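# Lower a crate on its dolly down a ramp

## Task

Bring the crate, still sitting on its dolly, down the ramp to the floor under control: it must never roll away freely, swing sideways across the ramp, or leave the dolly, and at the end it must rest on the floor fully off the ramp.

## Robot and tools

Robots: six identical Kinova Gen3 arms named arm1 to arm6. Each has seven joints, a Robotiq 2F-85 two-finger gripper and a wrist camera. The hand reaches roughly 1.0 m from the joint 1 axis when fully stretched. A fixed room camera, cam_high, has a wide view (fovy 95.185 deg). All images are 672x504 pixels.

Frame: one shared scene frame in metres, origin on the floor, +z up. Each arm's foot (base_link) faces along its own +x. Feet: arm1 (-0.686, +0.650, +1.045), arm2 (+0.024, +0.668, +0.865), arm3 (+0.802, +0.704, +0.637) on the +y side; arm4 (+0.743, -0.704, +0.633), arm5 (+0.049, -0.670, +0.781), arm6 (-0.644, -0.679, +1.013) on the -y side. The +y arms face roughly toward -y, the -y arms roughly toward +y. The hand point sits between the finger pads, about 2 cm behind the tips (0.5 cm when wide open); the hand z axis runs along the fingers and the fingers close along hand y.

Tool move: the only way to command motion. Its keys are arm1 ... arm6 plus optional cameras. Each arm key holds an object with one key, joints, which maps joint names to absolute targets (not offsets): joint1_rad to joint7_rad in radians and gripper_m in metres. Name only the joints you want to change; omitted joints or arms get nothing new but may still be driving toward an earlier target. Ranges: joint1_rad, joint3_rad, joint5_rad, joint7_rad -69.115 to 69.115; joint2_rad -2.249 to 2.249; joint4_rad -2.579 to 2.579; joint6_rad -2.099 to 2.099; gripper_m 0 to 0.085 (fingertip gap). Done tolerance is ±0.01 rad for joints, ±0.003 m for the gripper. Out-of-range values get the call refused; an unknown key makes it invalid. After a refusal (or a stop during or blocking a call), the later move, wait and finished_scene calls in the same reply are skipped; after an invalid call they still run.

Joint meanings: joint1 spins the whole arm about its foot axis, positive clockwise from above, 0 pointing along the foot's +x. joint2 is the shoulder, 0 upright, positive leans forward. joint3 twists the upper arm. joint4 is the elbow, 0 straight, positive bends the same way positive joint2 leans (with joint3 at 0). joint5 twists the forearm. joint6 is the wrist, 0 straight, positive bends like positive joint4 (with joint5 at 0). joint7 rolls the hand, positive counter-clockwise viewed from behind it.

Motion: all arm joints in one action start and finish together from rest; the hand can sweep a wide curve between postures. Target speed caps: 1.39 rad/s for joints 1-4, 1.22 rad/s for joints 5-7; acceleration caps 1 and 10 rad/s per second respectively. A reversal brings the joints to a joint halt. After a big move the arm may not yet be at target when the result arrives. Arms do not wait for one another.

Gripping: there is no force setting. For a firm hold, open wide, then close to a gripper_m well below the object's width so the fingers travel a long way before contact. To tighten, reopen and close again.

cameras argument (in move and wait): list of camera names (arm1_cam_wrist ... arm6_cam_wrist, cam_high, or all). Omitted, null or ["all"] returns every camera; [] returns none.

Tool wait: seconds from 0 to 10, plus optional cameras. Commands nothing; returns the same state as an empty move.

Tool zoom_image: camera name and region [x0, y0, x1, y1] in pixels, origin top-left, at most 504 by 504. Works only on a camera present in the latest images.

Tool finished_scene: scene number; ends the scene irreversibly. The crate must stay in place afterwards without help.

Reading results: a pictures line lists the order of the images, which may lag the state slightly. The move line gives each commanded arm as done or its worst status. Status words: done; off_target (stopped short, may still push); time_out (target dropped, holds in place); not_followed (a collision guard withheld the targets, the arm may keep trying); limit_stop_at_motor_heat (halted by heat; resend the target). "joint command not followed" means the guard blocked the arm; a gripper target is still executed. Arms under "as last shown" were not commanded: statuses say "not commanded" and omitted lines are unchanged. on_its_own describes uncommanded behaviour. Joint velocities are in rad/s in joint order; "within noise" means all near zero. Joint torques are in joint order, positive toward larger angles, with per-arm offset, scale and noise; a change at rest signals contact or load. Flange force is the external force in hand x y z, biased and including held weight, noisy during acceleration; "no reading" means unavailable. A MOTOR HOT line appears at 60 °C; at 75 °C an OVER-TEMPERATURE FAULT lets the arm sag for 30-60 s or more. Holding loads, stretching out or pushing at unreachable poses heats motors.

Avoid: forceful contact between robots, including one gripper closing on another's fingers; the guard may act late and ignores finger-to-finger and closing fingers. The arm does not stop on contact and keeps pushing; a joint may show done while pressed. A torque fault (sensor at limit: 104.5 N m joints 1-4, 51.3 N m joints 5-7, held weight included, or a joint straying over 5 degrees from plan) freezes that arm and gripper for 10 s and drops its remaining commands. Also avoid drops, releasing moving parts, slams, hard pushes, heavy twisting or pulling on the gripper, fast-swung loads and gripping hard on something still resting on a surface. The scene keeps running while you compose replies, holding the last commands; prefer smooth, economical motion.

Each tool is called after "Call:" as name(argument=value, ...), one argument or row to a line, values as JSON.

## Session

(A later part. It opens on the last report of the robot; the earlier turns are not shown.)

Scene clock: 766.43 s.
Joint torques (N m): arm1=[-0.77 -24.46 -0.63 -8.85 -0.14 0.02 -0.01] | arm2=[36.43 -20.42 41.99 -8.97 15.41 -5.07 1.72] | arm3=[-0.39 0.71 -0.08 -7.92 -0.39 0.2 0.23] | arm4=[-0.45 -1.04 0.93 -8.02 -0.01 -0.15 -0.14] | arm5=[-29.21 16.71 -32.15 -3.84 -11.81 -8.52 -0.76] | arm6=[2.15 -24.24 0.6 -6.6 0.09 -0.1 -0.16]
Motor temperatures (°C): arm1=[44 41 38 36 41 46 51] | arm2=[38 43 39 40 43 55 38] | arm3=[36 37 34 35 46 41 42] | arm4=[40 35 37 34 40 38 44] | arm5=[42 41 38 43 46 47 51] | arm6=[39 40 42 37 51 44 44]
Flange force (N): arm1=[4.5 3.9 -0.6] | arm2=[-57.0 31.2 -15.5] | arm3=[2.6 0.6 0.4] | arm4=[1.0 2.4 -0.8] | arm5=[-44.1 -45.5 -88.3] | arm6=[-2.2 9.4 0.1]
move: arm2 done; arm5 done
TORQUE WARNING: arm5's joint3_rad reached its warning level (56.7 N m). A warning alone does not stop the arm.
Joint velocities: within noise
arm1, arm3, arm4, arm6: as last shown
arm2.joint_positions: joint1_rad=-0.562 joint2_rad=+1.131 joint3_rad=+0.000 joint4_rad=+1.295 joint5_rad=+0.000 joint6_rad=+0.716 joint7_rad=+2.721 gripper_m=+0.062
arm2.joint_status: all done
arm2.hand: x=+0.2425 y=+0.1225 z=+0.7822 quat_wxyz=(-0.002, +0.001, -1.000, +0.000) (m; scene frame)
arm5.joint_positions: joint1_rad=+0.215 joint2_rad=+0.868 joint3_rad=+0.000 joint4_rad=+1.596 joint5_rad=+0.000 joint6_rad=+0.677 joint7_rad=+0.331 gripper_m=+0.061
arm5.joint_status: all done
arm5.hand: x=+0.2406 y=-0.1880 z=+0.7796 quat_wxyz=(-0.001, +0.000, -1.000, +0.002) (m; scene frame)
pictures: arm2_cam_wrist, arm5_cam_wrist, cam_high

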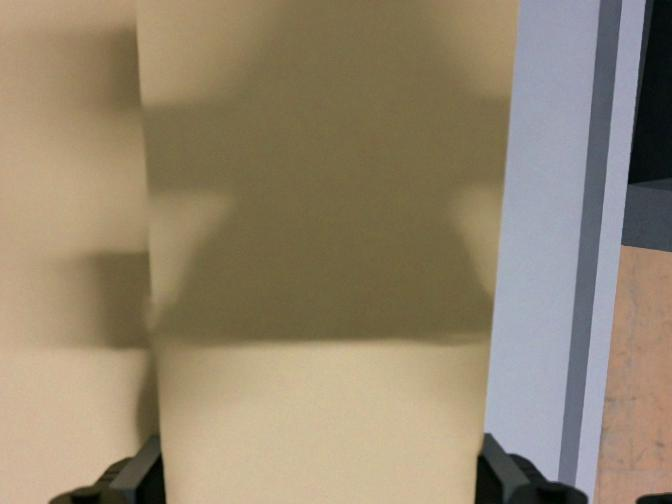

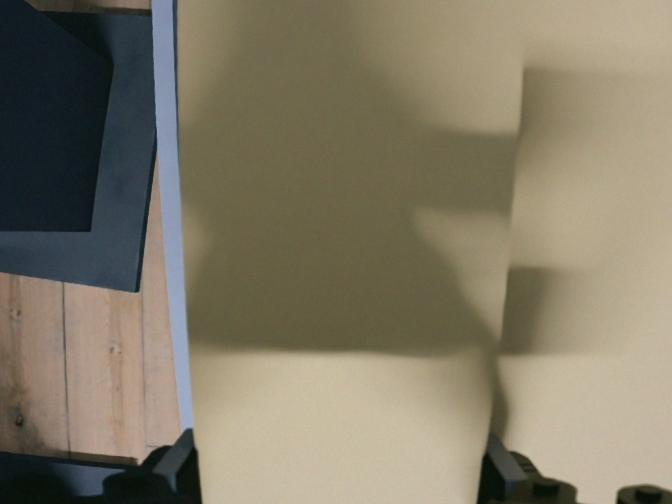

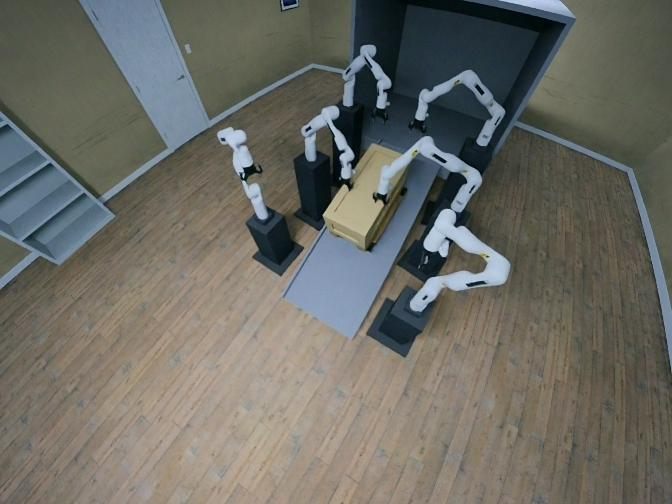

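Call:
move(
  arm2={"joints":{"joint1_rad":-0.7062,"joint2_rad":1.2557,"joint4_rad":1.0616,"joint6_rad":0.8243,"joint7_rad":2.5759}},
  arm5={"joints":{"joint1_rad":0.3847,"joint2_rad":0.9831,"joint4_rad":1.4146,"joint6_rad":0.7439,"joint7_rad":0.5003}},
  cameras=[],
)

Call:
move(
  arm2={"joints":{"joint1_rad":-0.7703,"joint2_rad":1.3379,"joint4_rad":0.8946,"joint6_rad":0.9091,"joint7_rad":2.5118}},
  arm5={"joints":{"joint1_rad":0.4592,"joint2_rad":1.0525,"joint4_rad":1.2914,"joint6_rad":0.7977,"joint7_rad":0.5748}},
  cameras=["arm2_cam_wrist","cam_high","arm3_cam_wrist","arm4_cam_wrist"],
)

Call:
zoom_image(
  camera="cam_high",
  region=[280, 110, 430, 260],
)

Scene clock: 796.07 s.
Joint torques (N m): arm1=[-0.74 -24.43 -0.65 -8.85 -0.16 0.01 -0.03] | arm2=[28.47 -22.14 29.48 -7.12 9.89 -3.77 -1.2] | arm3=[-0.48 0.77 -0.08 -7.82 -0.34 0.19 0.26] | arm4=[-0.45 -1.09 0.92 -8 -0.01 -0.16 -0.1] | arm5=[-30.24 2.89 -32.13 3.14 -13.96 0.12 -2.49] | arm6=[2.16 -24.24 0.57 -6.61 0.08 -0.07 -0.18]
Motor temperatures (°C): arm1=[42 41 37 37 40 46 51] | arm2=[42 43 43 40 45 53 38] | arm3=[36 37 34 35 46 41 42] | arm4=[40 35 37 34 40 38 44] | arm5=[44 41 39 43 47 46 51] | arm6=[38 41 41 37 50 43 44]
Flange force (N): arm1=[4.5 4.0 -0.7] | arm2=[-37.6 20.6 -11.4] | arm3=[2.6 0.8 0.0] | arm4=[0.8 2.5 -1.0] | arm5=[-49.6 -30.3 -46.1] | arm6=[-2.2 9.3 0.2]
move: arm2 done; arm5 done
TORQUE WARNING: arm2's joint1_rad reached its warning level (56.7 N m). A warning alone does not stop the arm.
Joint velocities: within noise
arm1, arm3, arm4, arm6: as last shown
arm1.hand: x=-0.3047 y=+0.1347 z=+1.1159 quat_wxyz=(+0.000, +0.000, -1.000, +0.001) (m; scene frame)
arm2.joint_positions: joint1_rad=-0.706 joint2_rad=+1.256 joint3_rad=+0.000 joint4_rad=+1.062 joint5_rad=+0.000 joint6_rad=+0.824 joint7_rad=+2.576 gripper_m=+0.062
arm2.joint_status: all done
arm2.hand: x=+0.3423 y=+0.1226 z=+0.7577 quat_wxyz=(-0.002, +0.000, -1.000, +0.000) (m; scene frame)
arm5.joint_positions: joint1_rad=+0.385 joint2_rad=+0.983 joint3_rad=+0.000 joint4_rad=+1.415 joint5_rad=+0.000 joint6_rad=+0.744 joint7_rad=+0.500 gripper_m=+0.061
arm5.joint_status: all done
arm5.hand: x=+0.3409 y=-0.1881 z=+0.7549 quat_wxyz=(-0.001, +0.000, -1.000, +0.002) (m; scene frame)
pictures: none
No camera images: "cameras" was empty.

Scene clock: 797.20 s.
Joint torques (N m): arm1=[-0.79 -24.52 -0.63 -8.84 -0.14 0.02 -0.03] | arm2=[30.13 -21.5 28.83 -4.49 11.29 -1.97 -1.04] | arm3=[-0.42 0.63 0.01 -7.87 -0.37 0.15 0.28] | arm4=[-0.51 -0.98 0.94 -7.98 -0.02 -0.2 -0.13] | arm5=[-29.84 3.65 -30.41 6.54 -13.59 2.31 -2.26] | arm6=[2.11 -24.25 0.63 -6.59 0.08 -0.1 -0.18]
Motor temperatures (°C): arm1=[42 41 37 37 40 46 51] | arm2=[42 43 43 40 45 53 38] | arm3=[36 37 34 35 46 41 42] | arm4=[40 35 37 34 40 38 44] | arm5=[44 41 39 43 47 46 51] | arm6=[38 41 41 37 50 43 44]
Flange force (N): arm1=[4.4 3.7 -0.5] | arm2=[-42.1 16.3 -9.3] | arm3=[2.3 1.0 0.0] | arm4=[1.1 2.5 -1.1] | arm5=[-48.3 -25.9 -43.3] | arm6=[-2.4 9.4 0.1]
move: arm2 done; arm5 done
Joint velocities: within noise
arm1, arm3, arm4, arm6: as last shown
arm2.joint_positions: joint1_rad=-0.770 joint2_rad=+1.338 joint3_rad=+0.000 joint4_rad=+0.895 joint5_rad=+0.000 joint6_rad=+0.909 joint7_rad=+2.512 gripper_m=+0.062
arm2.joint_status: all done
arm2.hand: x=+0.3924 y=+0.1226 z=+0.7449 quat_wxyz=(-0.002, +0.000, -1.000, +0.000) (m; scene frame)
arm5.joint_positions: joint1_rad=+0.459 joint2_rad=+1.053 joint3_rad=+0.000 joint4_rad=+1.291 joint5_rad=+0.000 joint6_rad=+0.798 joint7_rad=+0.575 gripper_m=+0.061
arm5.joint_status: all done
arm5.hand: x=+0.3910 y=-0.1881 z=+0.7420 quat_wxyz=(-0.001, +0.000, -1.000, +0.002) (m; scene frame)
pictures: arm2_cam_wrist, arm3_cam_wrist, arm4_cam_wrist, cam_high

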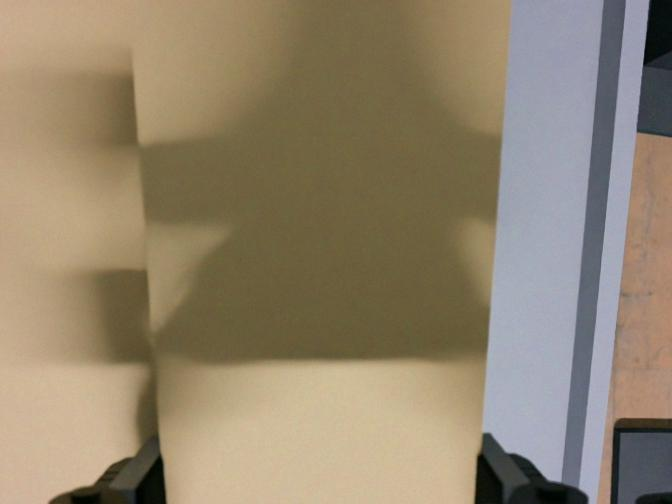

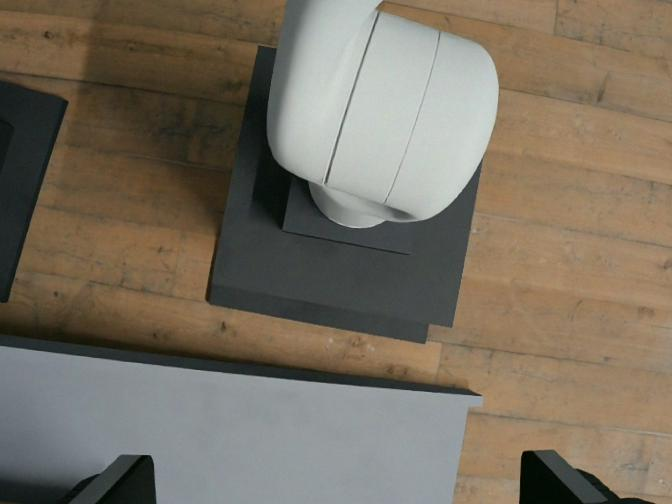

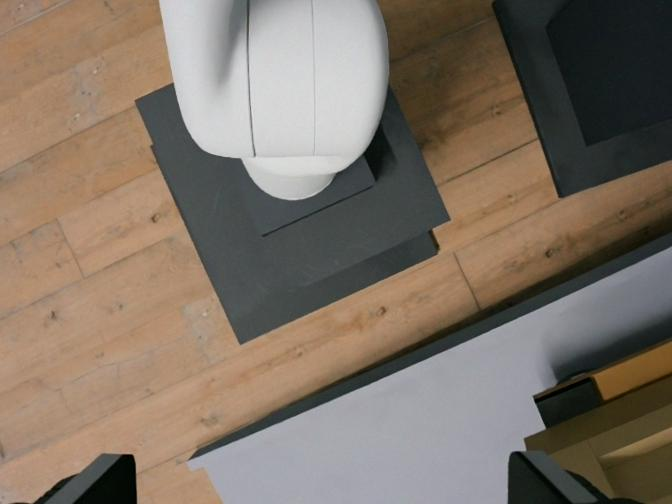

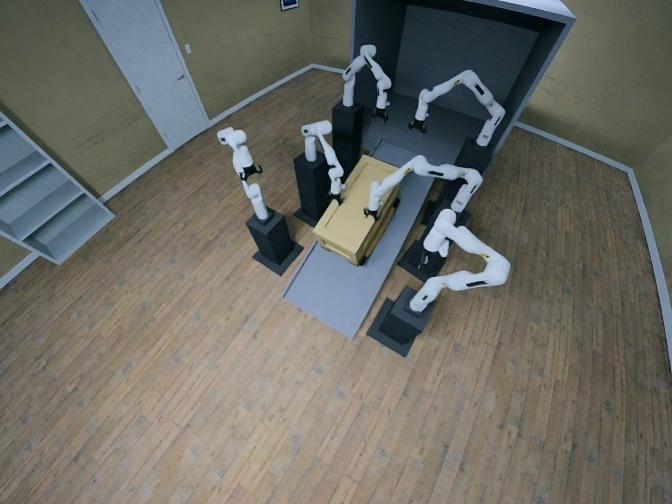

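Scaled by 3.360 from the camera's 672x504 image, which has a finer 960x720 frame.

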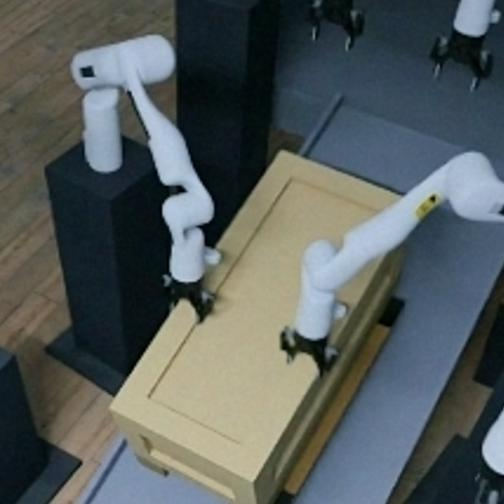

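Call:
move(
  arm3={"joints":{"joint1_rad":0.3393,"joint2_rad":0.8901,"joint3_rad":0,"joint4_rad":0.9276,"joint5_rad":0,"joint6_rad":1.3239,"joint7_rad":3.5035}},
  arm4={"joints":{"joint1_rad":-0.4112,"joint2_rad":0.6826,"joint3_rad":0,"joint4_rad":1.3302,"joint5_rad":0,"joint6_rad":1.1288,"joint7_rad":-0.3942}},
  cameras=["arm3_cam_wrist","arm4_cam_wrist","cam_high"],
)

Call:
zoom_image(
  camera="cam_high",
  region=[280, 110, 430, 260],
)

Scene clock: 817.63 s.
Joint torques (N m): arm1=[-0.75 -24.47 -0.68 -8.84 -0.17 0.03 -0.03] | arm2=[29.7 -21.26 28.5 -4.31 11.16 -1.89 -0.96] | arm3=[-0.69 -22.88 0.24 -8.39 -0.31 0.09 0.22] | arm4=[-0.21 -20.72 1.23 -7.94 0.1 -0.23 -0.09] | arm5=[-30.09 3.32 -30.72 6.62 -13.65 2.44 -2.23] | arm6=[2.17 -24.24 0.62 -6.6 0.08 -0.1 -0.18]
Motor temperatures (°C): arm1=[42 41 37 37 40 45 51] | arm2=[43 43 42 39 45 52 38] | arm3=[36 37 34 35 46 41 42] | arm4=[40 35 37 34 40 38 44] | arm5=[45 40 41 43 48 45 51] | arm6=[38 41 41 37 50 43 44]
Flange force (N): arm1=[4.5 3.9 -0.6] | arm2=[-41.8 15.8 -9.5] | arm3=[-0.5 2.4 -0.9] | arm4=[-0.4 1.2 -0.9] | arm5=[-49.0 -25.6 -42.5] | arm6=[-2.3 9.4 0.1]
move: arm3 done; arm4 done
Joint velocities: within noise
arm1, arm2, arm6: as last shown
arm2.hand: x=+0.3925 y=+0.1226 z=+0.7449 quat_wxyz=(-0.002, +0.000, -1.000, +0.000) (m; scene frame)
arm3.joint_positions: joint1_rad=+0.339 joint2_rad=+0.890 joint3_rad=+0.000 joint4_rad=+0.928 joint5_rad=+0.000 joint6_rad=+1.324 joint7_rad=+3.504 gripper_m=+0.085
arm3.joint_status: all done
arm3.hand: x=+0.5532 y=+0.1228 z=+0.8011 quat_wxyz=(-0.003, +0.000, -1.000, +0.003) (m; scene frame)
arm4.joint_positions: joint1_rad=-0.411 joint2_rad=+0.683 joint3_rad=+0.000 joint4_rad=+1.330 joint5_rad=+0.000 joint6_rad=+1.129 joint7_rad=-0.394 gripper_m=+0.085
arm4.joint_status: all done
arm4.hand: x=+0.5538 y=-0.1879 z=+0.7992 quat_wxyz=(-0.003, +0.000, -1.000, -0.002) (m; scene frame)
arm5.joint_positions: joint1_rad=+0.459 joint2_rad=+1.052 joint3_rad=+0.000 joint4_rad=+1.291 joint5_rad=+0.000 joint6_rad=+0.798 joint7_rad=+0.575 gripper_m=+0.061
arm5.joint_status: not commanded
arm5.hand: x=+0.3909 y=-0.1881 z=+0.7420 quat_wxyz=(-0.001, +0.000, -1.000, +0.002) (m; scene frame)
pictures: arm3_cam_wrist, arm4_cam_wrist, cam_high

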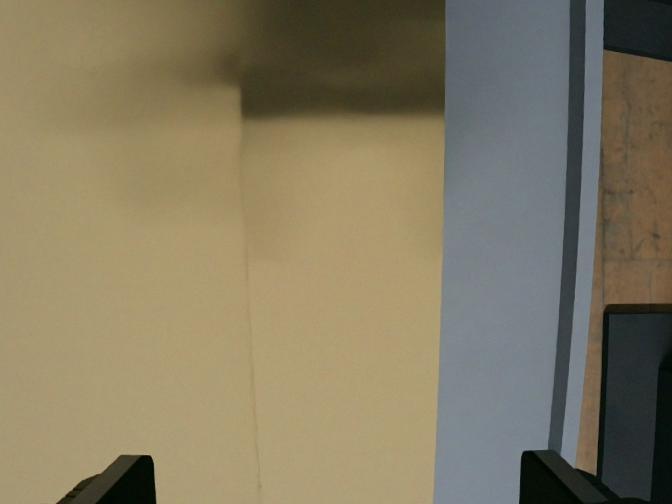

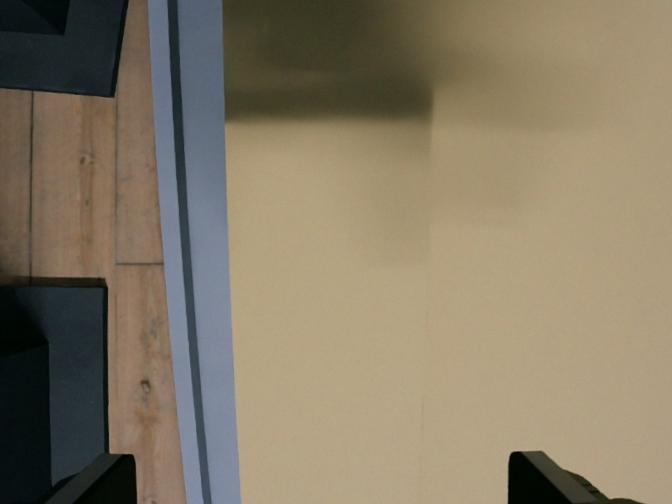

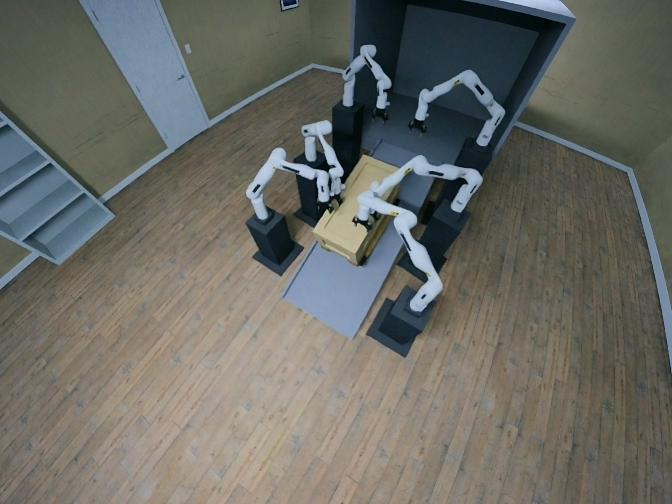

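Scaled by 3.360 from the camera's 672x504 image, which has a finer 960x720 frame.

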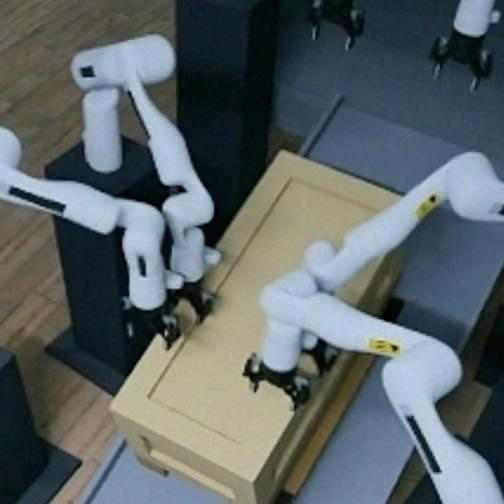

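Call:
move(
  arm3={"joints":{"joint1_rad":0.341,"joint2_rad":0.9797,"joint4_rad":1.0655,"joint6_rad":1.0964,"joint7_rad":3.5052}},
  arm4={"joints":{"joint2_rad":0.8115,"joint4_rad":1.4394,"joint6_rad":0.8907}},
  cameras=["arm3_cam_wrist","arm4_cam_wrist"],
)

Call:
move(
  arm3={"joints":{"gripper_m":0.04}},
  arm4={"joints":{"gripper_m":0.04}},
  cameras=["arm3_cam_wrist","arm4_cam_wrist"],
)

Scene clock: 827.80 s.
Joint torques (N m): arm1=[-0.74 -24.45 -0.64 -8.83 -0.16 0.01 -0.03] | arm2=[30.11 -21.25 28.82 -5 11.22 -2.32 -1.08] | arm3=[-0.6 -23.21 0.32 -7.58 -0.23 0.07 0.26] | arm4=[-0.44 -11.31 0.94 -4.8 -0.02 -1.59 -0.05] | arm5=[-30.13 2.06 -30.76 7.42 -13.8 3.4 -2.29] | arm6=[2.08 -24.27 0.63 -6.61 0.06 -0.11 -0.18]
Motor temperatures (°C): arm1=[41 41 37 37 40 45 51] | arm2=[43 43 42 39 45 52 38] | arm3=[36 38 34 35 46 41 42] | arm4=[40 35 37 34 40 38 44] | arm5=[46 40 41 43 49 45 51] | arm6=[37 41 41 37 50 43 44]
Flange force (N): arm1=[4.4 3.8 -0.6] | arm2=[-40.6 18.3 -10.5] | arm3=[-0.3 1.4 -1.6] | arm4=[-3.4 -5.5 -20.5] | arm5=[-51.0 -23.1 -38.7] | arm6=[-2.4 9.3 0.2]
move: arm3 done; arm4 done
Joint velocities: within noise
arm1, arm2, arm5, arm6: as last shown
arm3.joint_positions: joint1_rad=+0.341 joint2_rad=+0.980 joint3_rad=+0.000 joint4_rad=+1.066 joint5_rad=+0.000 joint6_rad=+1.096 joint7_rad=+3.505 gripper_m=+0.085
arm3.joint_status: all done
arm3.hand: x=+0.5537 y=+0.1252 z=+0.7039 quat_wxyz=(-0.003, +0.000, -1.000, +0.003) (m; scene frame)
arm4.joint_positions: joint1_rad=-0.411 joint2_rad=+0.811 joint3_rad=+0.000 joint4_rad=+1.439 joint5_rad=+0.000 joint6_rad=+0.891 joint7_rad=-0.394 gripper_m=+0.085
arm4.joint_status: all done
arm4.hand: x=+0.5544 y=-0.1875 z=+0.6992 quat_wxyz=(-0.003, +0.000, -1.000, -0.002) (m; scene frame)
pictures: arm3_cam_wrist, arm4_cam_wrist

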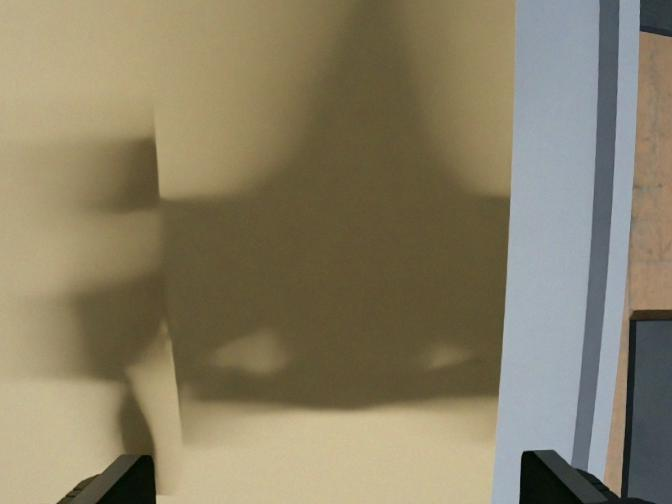

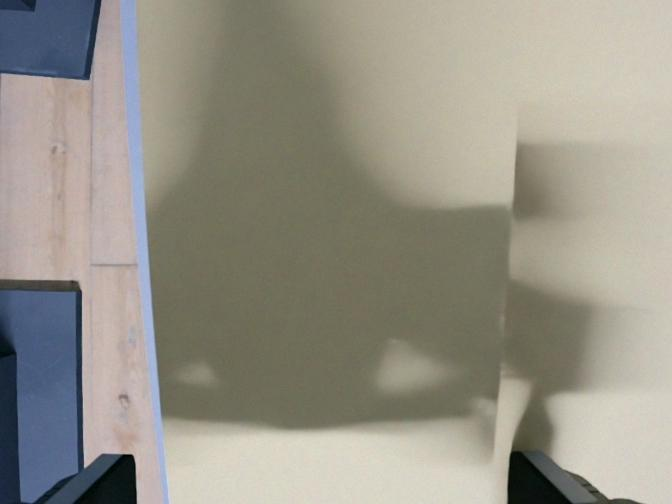

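Scene clock: 828.63 s.
Joint torques (N m): arm1=[-0.77 -24.41 -0.68 -8.85 -0.16 0.04 -0.01] | arm2=[30.35 -25.98 29.08 -3.66 11.28 0.3 -1.07] | arm3=[-1.18 8.82 -0.43 -9.33 -0.15 -12.96 -0.01] | arm4=[-5.81 48.08 -4.9 2.93 -1.14 -14.08 1.13] | arm5=[-31.08 -2 -31.71 8.73 -14.23 5.67 -2.35] | arm6=[2.13 -24.22 0.61 -6.61 0.08 -0.11 -0.2]
Motor temperatures (°C): arm1=[41 41 37 37 40 45 51] | arm2=[43 43 42 39 45 52 38] | arm3=[36 38 34 35 46 41 42] | arm4=[40 35 37 34 40 38 44] | arm5=[46 40 41 43 49 45 51] | arm6=[37 41 41 37 50 43 44]
Flange force (N): arm1=[4.6 4.1 -0.6] | arm2=[-46.3 10.6 2.0] | arm3=[-17.7 45.6 -66.3] | arm4=[-27.2 -48.9 -143.0] | arm5=[-56.3 -18.6 -27.8] | arm6=[-2.3 9.3 0.1]
move: arm3 off_target; arm4 off_target
Joint velocities: within noise
arm1.joint_positions: joint1_rad=-0.583 joint2_rad=+1.000 joint3_rad=+0.000 joint4_rad=+1.000 joint5_rad=+0.000 joint6_rad=+1.140 joint7_rad=+2.465 gripper_m=+0.085
arm1.joint_status: not commanded
arm1.hand: x=-0.3047 y=+0.1347 z=+1.1159 quat_wxyz=(+0.000, +0.000, -1.000, +0.001) (m; scene frame)
arm2, arm5: as last shown
arm3.joint_positions: joint1_rad=+0.341 joint2_rad=+0.980 joint3_rad=+0.000 joint4_rad=+1.066 joint5_rad=+0.000 joint6_rad=+1.096 joint7_rad=+3.505 gripper_m=+0.062
arm3.joint_status: gripper_m off_target (ended at +0.062, target +0.040)
arm3.hand: x=+0.5537 y=+0.1252 z=+0.7040 quat_wxyz=(-0.003, -0.001, -1.000, +0.003) (m; scene frame)
arm4.joint_positions: joint1_rad=-0.411 joint2_rad=+0.810 joint3_rad=+0.000 joint4_rad=+1.439 joint5_rad=+0.000 joint6_rad=+0.891 joint7_rad=-0.394 gripper_m=+0.062
arm4.joint_status: gripper_m off_target (ended at +0.062, target +0.040)
arm4.hand: x=+0.5543 y=-0.1873 z=+0.7000 quat_wxyz=(-0.003, +0.000, -1.000, -0.003) (m; scene frame)
arm5.joint_positions: joint1_rad=+0.459 joint2_rad=+1.053 joint3_rad=+0.000 joint4_rad=+1.291 joint5_rad=+0.000 joint6_rad=+0.798 joint7_rad=+0.575 gripper_m=+0.061
arm6.joint_positions: joint1_rad=+0.625 joint2_rad=+0.850 joint3_rad=+0.000 joint4_rad=+1.220 joint5_rad=+0.000 joint6_rad=+1.070 joint7_rad=+0.564 gripper_m=+0.085
arm6.joint_status: not commanded
arm6.hand: x=-0.3053 y=-0.1913 z=+1.1130 quat_wxyz=(+0.001, +0.000, -1.000, -0.001) (m; scene frame)
pictures: arm3_cam_wrist, arm4_cam_wrist

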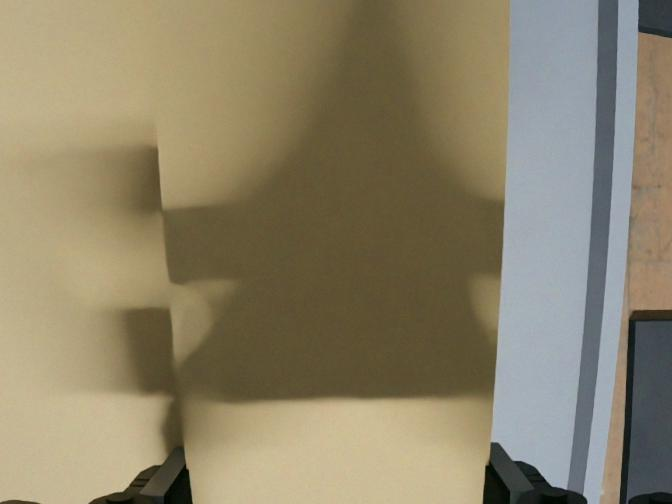

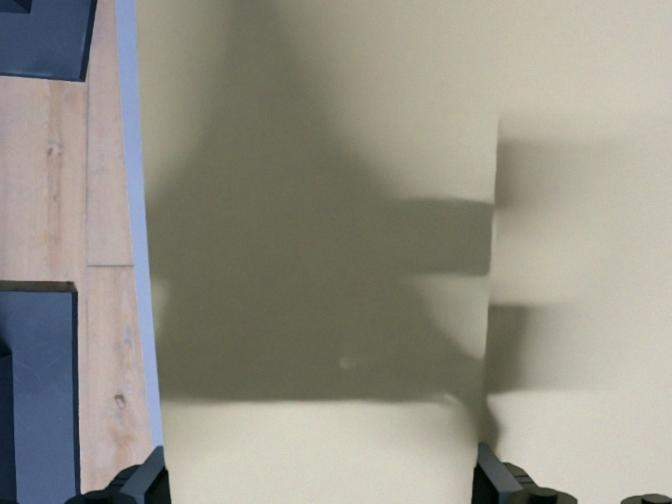

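Call:
move(
  arm4={"joints":{"joint2_rad":0.804,"joint6_rad":0.8982}},
  arm2={"joints":{"gripper_m":0.085}},
  arm5={"joints":{"gripper_m":0.085}},
  cameras=[],
)

Call:
move(
  arm2={"joints":{"joint2_rad":1.1,"joint6_rad":1.147}},
  arm5={"joints":{"joint2_rad":0.83,"joint6_rad":1.02}},
  cameras=["cam_high"],
)

Call:
move(
  arm3={"joints":{"joint1_rad":0.1841,"joint2_rad":0.9433,"joint4_rad":1.2451,"joint6_rad":0.9532,"joint7_rad":3.3483}},
  arm4={"joints":{"joint1_rad":-0.2334,"joint2_rad":0.7983,"joint4_rad":1.5597,"joint6_rad":0.7836,"joint7_rad":-0.2164}},
  arm2={"joints":{"joint1_rad":-0.4}},
  arm5={"joints":{"joint1_rad":0.1}},
  cameras=["arm3_cam_wrist","arm4_cam_wrist","cam_high"],
)

Scene clock: 859.57 s.
Joint torques (N m): arm1=[-0.74 -24.48 -0.67 -8.79 -0.18 0.03 0.01] | arm2=[-1.91 -28.26 2.09 -5.01 -0.12 -0.24 0.33] | arm3=[20.49 2.14 19.64 -14.04 9.98 -14.15 0.83] | arm4=[-19.72 5.72 -18.91 -6.45 -9.33 -6.01 0.27] | arm5=[-0.47 -25.82 0.82 -6.69 0.02 -0.26 0.21] | arm6=[2.16 -24.25 0.6 -6.6 0.04 -0.1 -0.18]
Motor temperatures (°C): arm1=[40 41 36 37 40 45 51] | arm2=[44 44 42 38 45 51 38] | arm3=[36 38 34 35 46 42 42] | arm4=[40 39 37 34 40 40 44] | arm5=[48 39 42 43 51 45 51] | arm6=[37 41 40 37 50 43 44]
Flange force (N): arm1=[4.2 3.7 -0.6] | arm2=[-7.7 -16.2 4.5] | arm3=[-53.4 38.5 -56.7] | arm4=[-45.0 -19.0 -54.4] | arm5=[-2.1 1.7 2.3] | arm6=[-2.3 9.4 0.2]
move: arm2 done; arm4 done; arm5 done
Joint velocities: within noise
arm1, arm6: as last shown
arm2.joint_positions: joint1_rad=-0.770 joint2_rad=+1.338 joint3_rad=+0.000 joint4_rad=+0.895 joint5_rad=+0.000 joint6_rad=+0.909 joint7_rad=+2.512 gripper_m=+0.085
arm2.joint_status: all done
arm2.hand: x=+0.3925 y=+0.1226 z=+0.7449 quat_wxyz=(-0.002, +0.000, -1.000, +0.000) (m; scene frame)
arm3.joint_positions: joint1_rad=+0.341 joint2_rad=+0.980 joint3_rad=+0.000 joint4_rad=+1.065 joint5_rad=+0.000 joint6_rad=+1.096 joint7_rad=+3.505 gripper_m=+0.062
arm3.joint_status: not commanded
arm3.hand: x=+0.5537 y=+0.1252 z=+0.7040 quat_wxyz=(-0.003, +0.000, -1.000, +0.003) (m; scene frame)
arm4.joint_positions: joint1_rad=-0.411 joint2_rad=+0.804 joint3_rad=+0.000 joint4_rad=+1.439 joint5_rad=+0.000 joint6_rad=+0.898 joint7_rad=-0.394 gripper_m=+0.062
arm4.joint_status: all done
arm4.hand: x=+0.5546 y=-0.1882 z=+0.7033 quat_wxyz=(-0.003, +0.000, -1.000, -0.002) (m; scene frame)
arm5.joint_positions: joint1_rad=+0.459 joint2_rad=+1.053 joint3_rad=+0.000 joint4_rad=+1.291 joint5_rad=+0.000 joint6_rad=+0.798 joint7_rad=+0.575 gripper_m=+0.085
arm5.joint_status: all done
arm5.hand: x=+0.3909 y=-0.1881 z=+0.7420 quat_wxyz=(-0.001, +0.000, -1.000, +0.002) (m; scene frame)
pictures: none
No camera images: "cameras" was empty.

Scene clock: 860.87 s.
Joint torques (N m): arm1=[-0.77 -24.47 -0.64 -8.81 -0.15 0.02 -0.04] | arm2=[-1.91 -27.78 2.03 -6.08 -0.1 -0.19 0.37] | arm3=[20.28 2.07 19.38 -13.92 9.96 -14.05 0.9] | arm4=[-19.68 5.95 -18.8 -6.17 -9.28 -5.8 0.24] | arm5=[-0.46 -24.44 0.78 -7.88 0.04 -0.23 0.19] | arm6=[2.11 -24.27 0.57 -6.62 0.08 -0.07 -0.16]
Motor temperatures (°C): arm1=[40 41 36 37 40 45 51] | arm2=[44 44 42 38 45 51 38] | arm3=[36 38 35 35 46 42 42] | arm4=[40 39 37 34 40 40 44] | arm5=[48 40 42 43 51 45 51] | arm6=[37 41 40 37 50 43 44]
Flange force (N): arm1=[4.4 3.7 -0.6] | arm2=[-8.4 -16.7 0.4] | arm3=[-53.0 38.1 -56.5] | arm4=[-44.9 -18.8 -54.5] | arm5=[-2.4 2.3 1.7] | arm6=[-2.2 9.3 0.3]
move: arm2 done; arm5 done
Joint velocities: within noise
arm1, arm4, arm6: as last shown
arm2.joint_positions: joint1_rad=-0.770 joint2_rad=+1.100 joint3_rad=+0.000 joint4_rad=+0.895 joint5_rad=+0.000 joint6_rad=+1.147 joint7_rad=+2.512 gripper_m=+0.085
arm2.joint_status: all done
arm2.hand: x=+0.3942 y=+0.1194 z=+0.9025 quat_wxyz=(-0.002, +0.000, -1.000, +0.000) (m; scene frame)
arm3.joint_positions: joint1_rad=+0.341 joint2_rad=+0.980 joint3_rad=+0.000 joint4_rad=+1.066 joint5_rad=+0.000 joint6_rad=+1.096 joint7_rad=+3.505 gripper_m=+0.062
arm3.joint_status: not commanded
arm3.hand: x=+0.5538 y=+0.1252 z=+0.7039 quat_wxyz=(-0.003, +0.000, -1.000, +0.003) (m; scene frame)
arm5.joint_positions: joint1_rad=+0.459 joint2_rad=+0.830 joint3_rad=+0.000 joint4_rad=+1.291 joint5_rad=+0.000 joint6_rad=+1.020 joint7_rad=+0.575 gripper_m=+0.085
arm5.joint_status: all done
arm5.hand: x=+0.3841 y=-0.1977 z=+0.8726 quat_wxyz=(-0.001, +0.000, -1.000, +0.002) (m; scene frame)
pictures: cam_high

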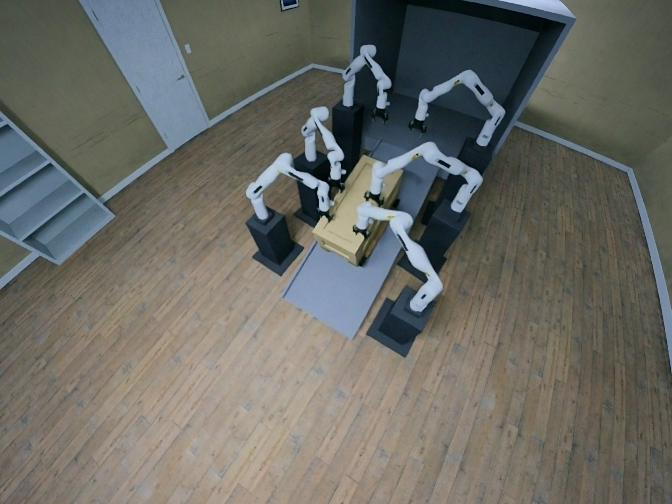

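Scene clock: 863.97 s.
Joint torques (N m): arm1=[-0.79 -24.5 -0.66 -8.82 -0.17 0.04 -0.05] | arm2=[-1.88 -27.72 1.99 -6.05 -0.1 -0.2 0.36] | arm3=[25.25 0.66 25.65 -7.28 11.75 -7.57 1.41] | arm4=[-21.82 -0.42 -21.3 -9.83 -9 -5.54 0.21] | arm5=[-0.51 -24.43 0.78 -7.91 0.04 -0.23 0.18] | arm6=[2.17 -24.23 0.62 -6.6 0.08 -0.09 -0.17]
Motor temperatures (°C): arm1=[40 41 36 37 40 45 51] | arm2=[44 44 42 38 45 51 38] | arm3=[37 38 35 35 46 42 42] | arm4=[40 39 37 34 41 40 44] | arm5=[48 40 42 43 51 45 51] | arm6=[37 41 40 37 49 43 44]
Flange force (N): arm1=[4.4 3.7 -0.5] | arm2=[-8.4 -16.7 0.3] | arm3=[-50.8 18.7 -49.7] | arm4=[-46.7 -25.9 -44.6] | arm5=[-2.4 2.1 1.7] | arm6=[-2.2 9.4 0.1]
move: arm2 done; arm3 done; arm4 done; arm5 time_out
Joint velocities: within noise
arm1, arm6: as last shown
arm2.joint_positions: joint1_rad=-0.400 joint2_rad=+1.100 joint3_rad=+0.000 joint4_rad=+0.895 joint5_rad=+0.000 joint6_rad=+1.147 joint7_rad=+2.512 gripper_m=+0.085
arm2.joint_status: all done
arm2.hand: x=+0.1705 y=+0.0227 z=+0.9016 quat_wxyz=(-0.002, -0.184, -0.983, +0.000) (m; scene frame)
arm3.joint_positions: joint1_rad=+0.184 joint2_rad=+0.943 joint3_rad=+0.000 joint4_rad=+1.245 joint5_rad=+0.000 joint6_rad=+0.953 joint7_rad=+3.348 gripper_m=+0.062
arm3.joint_status: all done
arm3.hand: x=+0.6540 y=+0.1249 z=+0.6786 quat_wxyz=(-0.003, +0.000, -1.000, +0.003) (m; scene frame)
arm4.joint_positions: joint1_rad=-0.233 joint2_rad=+0.798 joint3_rad=+0.000 joint4_rad=+1.560 joint5_rad=+0.000 joint6_rad=+0.784 joint7_rad=-0.216 gripper_m=+0.062
arm4.joint_status: all done
arm4.hand: x=+0.6546 y=-0.1881 z=+0.6788 quat_wxyz=(-0.003, +0.000, -1.000, -0.002) (m; scene frame)
arm5.joint_positions: joint1_rad=+0.168 joint2_rad=+0.830 joint3_rad=+0.000 joint4_rad=+1.291 joint5_rad=+0.000 joint6_rad=+1.020 joint7_rad=+0.575 gripper_m=+0.085
arm5.joint_status: joint1_rad time_out (moved -0.291 of -0.359)
arm5.hand: x=+0.2346 y=-0.1213 z=+0.8720 quat_wxyz=(-0.001, +0.145, -0.989, +0.002) (m; scene frame)
pictures: arm3_cam_wrist, arm4_cam_wrist, cam_high
joint command not followed: on one or more control steps a check withheld the commanded joint targets of the arm5 arm, and it was not sent them on those steps.
cause: the commanded joint targets, or the way to them, would bring a part of the robot too close to another arm (this arm's gripper and the arm2 arm's gripper, where that arm would come to rest).

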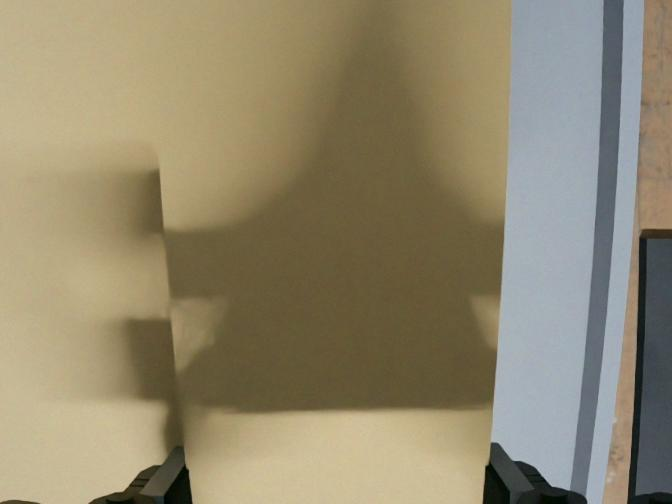

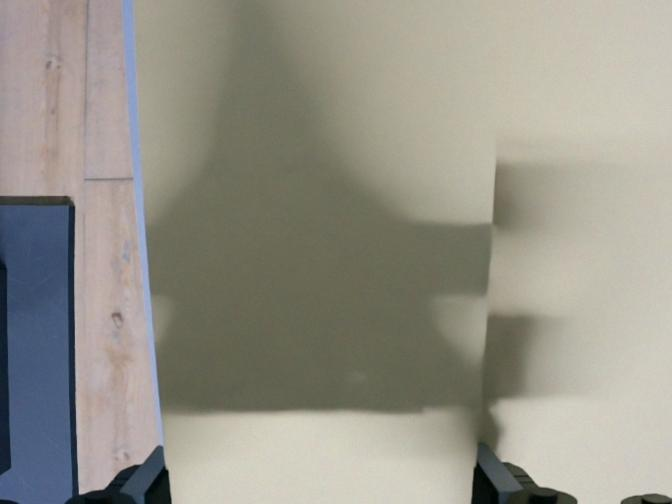

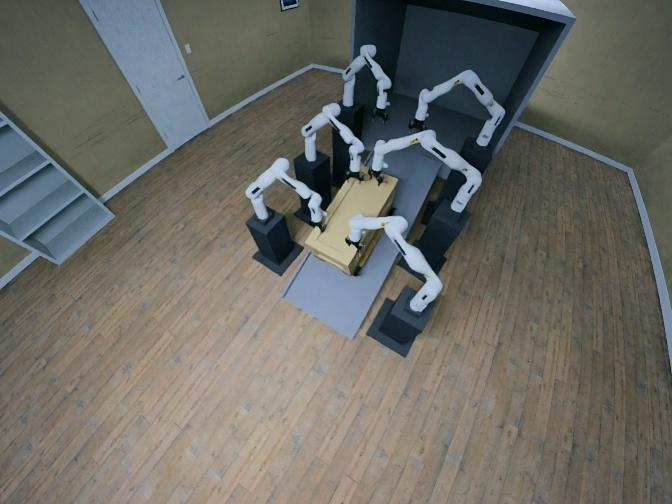

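Call:
move(
  arm3={"joints":{"joint1_rad":0.0154,"joint2_rad":0.9511,"joint4_rad":1.3322,"joint6_rad":0.8583,"joint7_rad":3.1796}},
  arm4={"joints":{"joint1_rad":-0.0422,"joint2_rad":0.832,"joint4_rad":1.5994,"joint6_rad":0.7102,"joint7_rad":-0.0252}},
  cameras=[],
)

Call:
move(
  arm3={"joints":{"joint1_rad":-0.1569,"joint2_rad":0.9929,"joint4_rad":1.3352,"joint6_rad":0.8135,"joint7_rad":3.0073}},
  arm4={"joints":{"joint1_rad":0.1492,"joint2_rad":0.8958,"joint4_rad":1.5586,"joint6_rad":0.6872,"joint7_rad":0.1662}},
  cameras=["arm3_cam_wrist","arm4_cam_wrist","cam_high"],
)

Scene clock: 874.60 s.
Joint torques (N m): arm1=[-0.77 -24.47 -0.61 -8.83 -0.17 0.03 0] | arm2=[-1.86 -27.75 1.99 -6.03 -0.12 -0.18 0.39] | arm3=[27.46 2.92 29.36 -7.01 13.18 -7.66 2.46] | arm4=[-24.65 -0.86 -23.93 -7.93 -8.08 -4.13 0.92] | arm5=[-0.48 -24.41 0.74 -7.91 0.03 -0.22 0.21] | arm6=[2.16 -24.25 0.59 -6.59 0.07 -0.09 -0.2]
Motor temperatures (°C): arm1=[40 41 36 37 40 45 51] | arm2=[43 44 41 38 45 50 38] | arm3=[37 38 35 35 47 42 42] | arm4=[41 39 38 34 41 40 44] | arm5=[47 40 42 43 50 44 51] | arm6=[36 41 40 37 49 43 44]
Flange force (N): arm1=[4.4 3.9 -0.6] | arm2=[-8.5 -16.7 0.4] | arm3=[-53.7 26.7 -55.7] | arm4=[-45.7 -28.0 -43.9] | arm5=[-2.3 2.1 1.7] | arm6=[-2.3 9.4 0.2]
move: arm3 done; arm4 done
Joint velocities: within noise
arm1, arm2, arm5, arm6: as last shown
arm3.joint_positions: joint1_rad=+0.015 joint2_rad=+0.951 joint3_rad=+0.000 joint4_rad=+1.332 joint5_rad=+0.000 joint6_rad=+0.858 joint7_rad=+3.180 gripper_m=+0.062
arm3.joint_status: all done
arm3.hand: x=+0.7541 y=+0.1247 z=+0.6530 quat_wxyz=(-0.003, +0.000, -1.000, +0.003) (m; scene frame)
arm4.joint_positions: joint1_rad=-0.042 joint2_rad=+0.832 joint3_rad=+0.000 joint4_rad=+1.599 joint5_rad=+0.000 joint6_rad=+0.710 joint7_rad=-0.025 gripper_m=+0.062
arm4.joint_status: all done
arm4.hand: x=+0.7546 y=-0.1877 z=+0.6535 quat_wxyz=(-0.003, +0.000, -1.000, -0.002) (m; scene frame)
pictures: none
No camera images: "cameras" was empty.

Scene clock: 875.80 s.
Joint torques (N m): arm1=[-0.76 -24.47 -0.65 -8.84 -0.13 0.06 -0.02] | arm2=[-1.87 -27.73 1.98 -6.01 -0.08 -0.24 0.36] | arm3=[24.1 -4.07 26.26 -3.8 11.27 -3.22 2.43] | arm4=[-23.86 -9.15 -22.19 -4.78 -6.59 0.09 1.05] | arm5=[-0.49 -24.43 0.82 -7.94 0.04 -0.25 0.2] | arm6=[2.16 -24.23 0.59 -6.61 0.07 -0.09 -0.2]
Motor temperatures (°C): arm1=[40 41 36 37 40 45 51] | arm2=[43 44 41 38 45 50 38] | arm3=[37 38 35 35 47 42 42] | arm4=[41 39 38 34 41 40 44] | arm5=[47 40 42 43 50 44 51] | arm6=[36 41 40 37 49 43 44]
Flange force (N): arm1=[4.5 3.9 -0.5] | arm2=[-8.7 -17.0 0.2] | arm3=[-43.9 19.1 -37.9] | arm4=[-39.8 -21.9 -22.4] | arm5=[-2.3 2.0 1.7] | arm6=[-2.2 9.3 0.2]
move: arm3 done; arm4 done
Joint velocities: within noise
arm1, arm2, arm5, arm6: as last shown
arm3.joint_positions: joint1_rad=-0.157 joint2_rad=+0.993 joint3_rad=+0.000 joint4_rad=+1.335 joint5_rad=+0.000 joint6_rad=+0.813 joint7_rad=+3.007 gripper_m=+0.062
arm3.joint_status: all done
arm3.hand: x=+0.8542 y=+0.1245 z=+0.6285 quat_wxyz=(-0.003, +0.000, -1.000, +0.003) (m; scene frame)
arm4.joint_positions: joint1_rad=+0.149 joint2_rad=+0.896 joint3_rad=+0.000 joint4_rad=+1.559 joint5_rad=+0.000 joint6_rad=+0.687 joint7_rad=+0.166 gripper_m=+0.062
arm4.joint_status: all done
arm4.hand: x=+0.8547 y=-0.1875 z=+0.6291 quat_wxyz=(-0.003, +0.000, -1.000, -0.002) (m; scene frame)
pictures: arm3_cam_wrist, arm4_cam_wrist, cam_high

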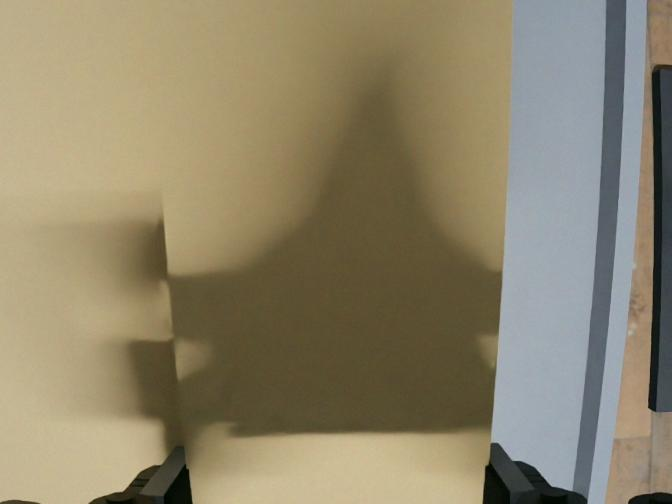

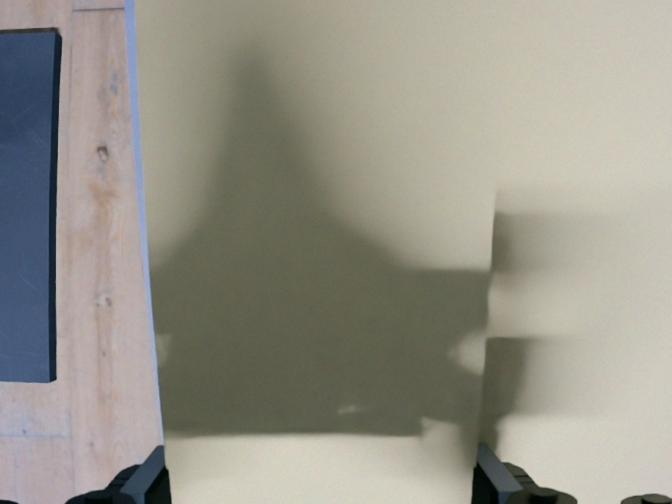

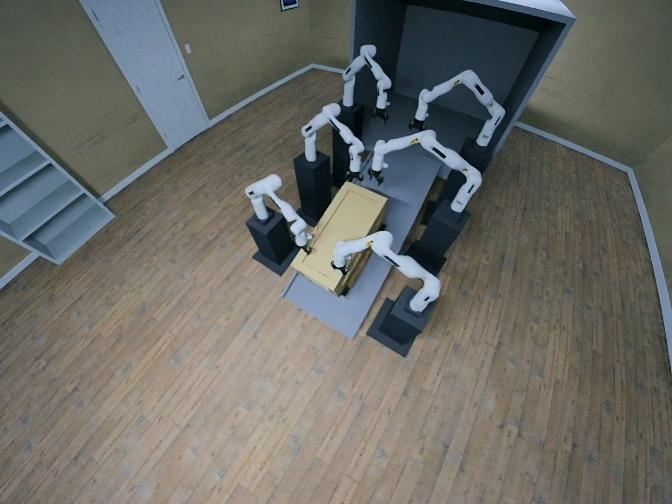

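Fine; continue.

Call:
move(
  arm3={"joints":{"joint1_rad":-0.3226,"joint2_rad":1.0681,"joint4_rad":1.2542,"joint6_rad":0.8193,"joint7_rad":2.8416}},
  arm4={"joints":{"joint1_rad":0.3276,"joint2_rad":0.989,"joint4_rad":1.4375,"joint6_rad":0.7151,"joint7_rad":0.3446}},
  cameras=["cam_high"],
)

Call:
move(
  arm3={"joints":{"joint1_rad":-0.4741,"joint2_rad":1.1768,"joint4_rad":1.0818,"joint6_rad":0.883,"joint7_rad":2.6901}},
  arm4={"joints":{"joint1_rad":0.485,"joint2_rad":1.1112,"joint4_rad":1.2291,"joint6_rad":0.8013,"joint7_rad":0.502}},
  cameras=["cam_high","arm3_cam_wrist","arm4_cam_wrist"],
)

Call:
zoom_image(
  camera="cam_high",
  region=[240, 190, 420, 370],
)

Scene clock: 888.57 s.
Joint torques (N m): arm1=[-0.74 -24.49 -0.67 -8.84 -0.16 0.03 -0.01] | arm2=[-1.9 -27.76 2.06 -5.99 -0.05 -0.18 0.35] | arm3=[24.66 -4.69 26.21 -1.63 11.13 -1.86 2.35] | arm4=[-26.04 -8.84 -23.03 -1.74 -6.93 1.43 0.93] | arm5=[-0.47 -24.48 0.79 -7.9 0.03 -0.23 0.19] | arm6=[2.12 -24.2 0.57 -6.63 0.08 -0.12 -0.17]
Motor temperatures (°C): arm1=[40 41 36 37 40 45 51] | arm2=[42 44 41 38 44 50 38] | arm3=[38 38 35 35 47 42 42] | arm4=[41 38 38 34 41 40 44] | arm5=[46 40 41 43 49 44 51] | arm6=[36 41 40 37 49 43 44]
Flange force (N): arm1=[4.4 3.9 -0.5] | arm2=[-8.6 -17.0 0.4] | arm3=[-41.2 19.6 -35.3] | arm4=[-39.7 -22.6 -22.3] | arm5=[-2.4 2.2 1.8] | arm6=[-2.2 9.2 0.1]
move: arm3 done; arm4 done
Joint velocities: within noise
arm1, arm2, arm5, arm6: as last shown
arm3.joint_positions: joint1_rad=-0.323 joint2_rad=+1.068 joint3_rad=+0.000 joint4_rad=+1.254 joint5_rad=+0.000 joint6_rad=+0.819 joint7_rad=+2.842 gripper_m=+0.062
arm3.joint_status: all done
arm3.hand: x=+0.9542 y=+0.1242 z=+0.6032 quat_wxyz=(-0.002, +0.000, -1.000, +0.003) (m; scene frame)
arm4.joint_positions: joint1_rad=+0.327 joint2_rad=+0.989 joint3_rad=+0.000 joint4_rad=+1.437 joint5_rad=+0.000 joint6_rad=+0.715 joint7_rad=+0.345 gripper_m=+0.062
arm4.joint_status: all done
arm4.hand: x=+0.9548 y=-0.1874 z=+0.6037 quat_wxyz=(-0.003, +0.000, -1.000, -0.002) (m; scene frame)
pictures: cam_high

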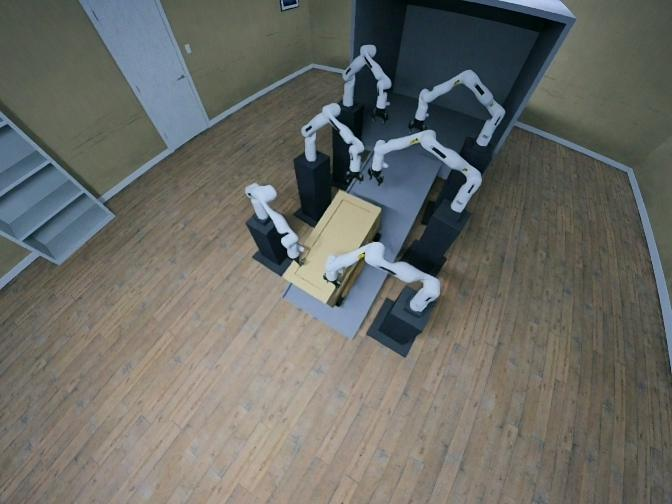

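Scene clock: 889.80 s.
Joint torques (N m): arm1=[-0.82 -24.47 -0.66 -8.86 -0.16 0.04 -0.02] | arm2=[-1.85 -27.8 2.05 -6.06 -0.1 -0.2 0.31] | arm3=[27.05 -2.51 27.23 1.59 12.24 -0.49 2.66] | arm4=[-28.99 -9.2 -23.41 0.73 -7.41 3.17 1.12] | arm5=[-0.4 -24.41 0.78 -7.9 0.03 -0.22 0.18] | arm6=[2.18 -24.28 0.59 -6.63 0.08 -0.08 -0.19]
Motor temperatures (°C): arm1=[40 41 36 37 40 45 51] | arm2=[42 44 40 38 44 50 38] | arm3=[38 38 35 35 47 42 42] | arm4=[41 38 38 34 41 40 44] | arm5=[46 40 41 43 49 44 51] | arm6=[36 41 40 37 49 43 44]
Flange force (N): arm1=[4.6 4.0 -0.5] | arm2=[-8.5 -16.8 0.4] | arm3=[-42.1 20.3 -36.7] | arm4=[-39.5 -24.5 -20.2] | arm5=[-2.2 2.1 1.7] | arm6=[-2.2 9.3 0.3]
move: arm3 done; arm4 done
TORQUE WARNING: arm4's joint1_rad reached its warning level (56.7 N m). A warning alone does not stop the arm.
Joint velocities: within noise
arm1, arm2, arm5, arm6: as last shown
arm3.joint_positions: joint1_rad=-0.474 joint2_rad=+1.177 joint3_rad=+0.000 joint4_rad=+1.082 joint5_rad=+0.000 joint6_rad=+0.883 joint7_rad=+2.690 gripper_m=+0.062
arm3.joint_status: all done
arm3.hand: x=+1.0545 y=+0.1239 z=+0.5776 quat_wxyz=(-0.002, +0.000, -1.000, +0.003) (m; scene frame)
arm4.joint_positions: joint1_rad=+0.485 joint2_rad=+1.111 joint3_rad=+0.000 joint4_rad=+1.229 joint5_rad=+0.000 joint6_rad=+0.801 joint7_rad=+0.502 gripper_m=+0.062
arm4.joint_status: all done
arm4.hand: x=+1.0551 y=-0.1873 z=+0.5783 quat_wxyz=(-0.003, +0.000, -1.000, -0.002) (m; scene frame)
pictures: arm3_cam_wrist, arm4_cam_wrist, cam_high

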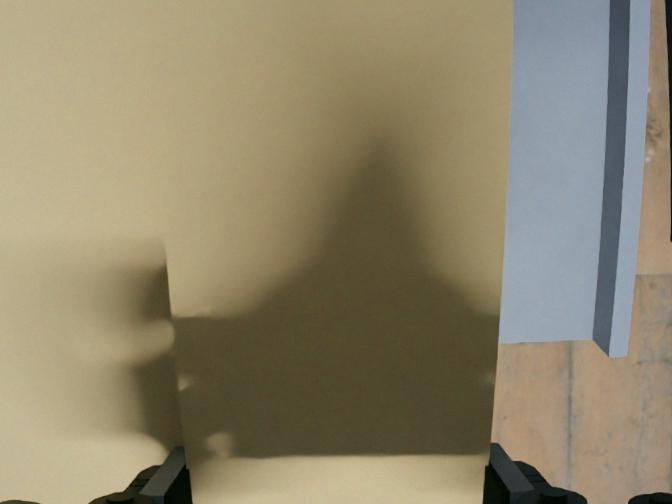

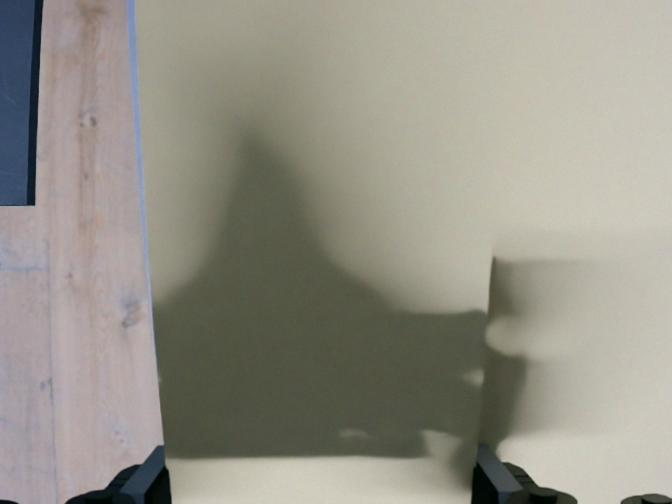

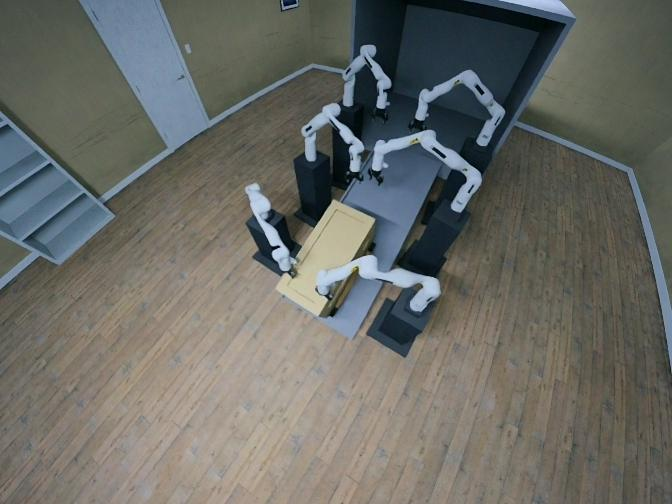

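Scaled by 2.800 from the camera's 672x504 image, which has a finer 960x720 frame.

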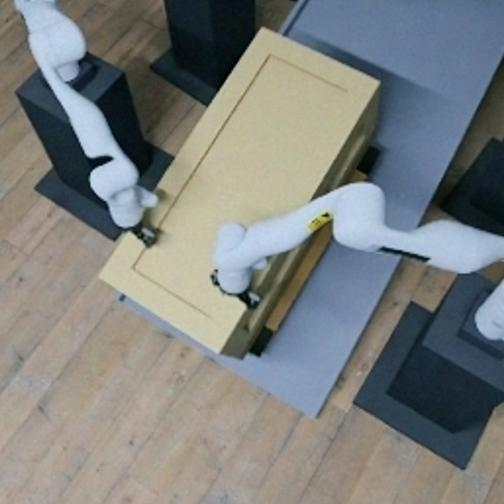

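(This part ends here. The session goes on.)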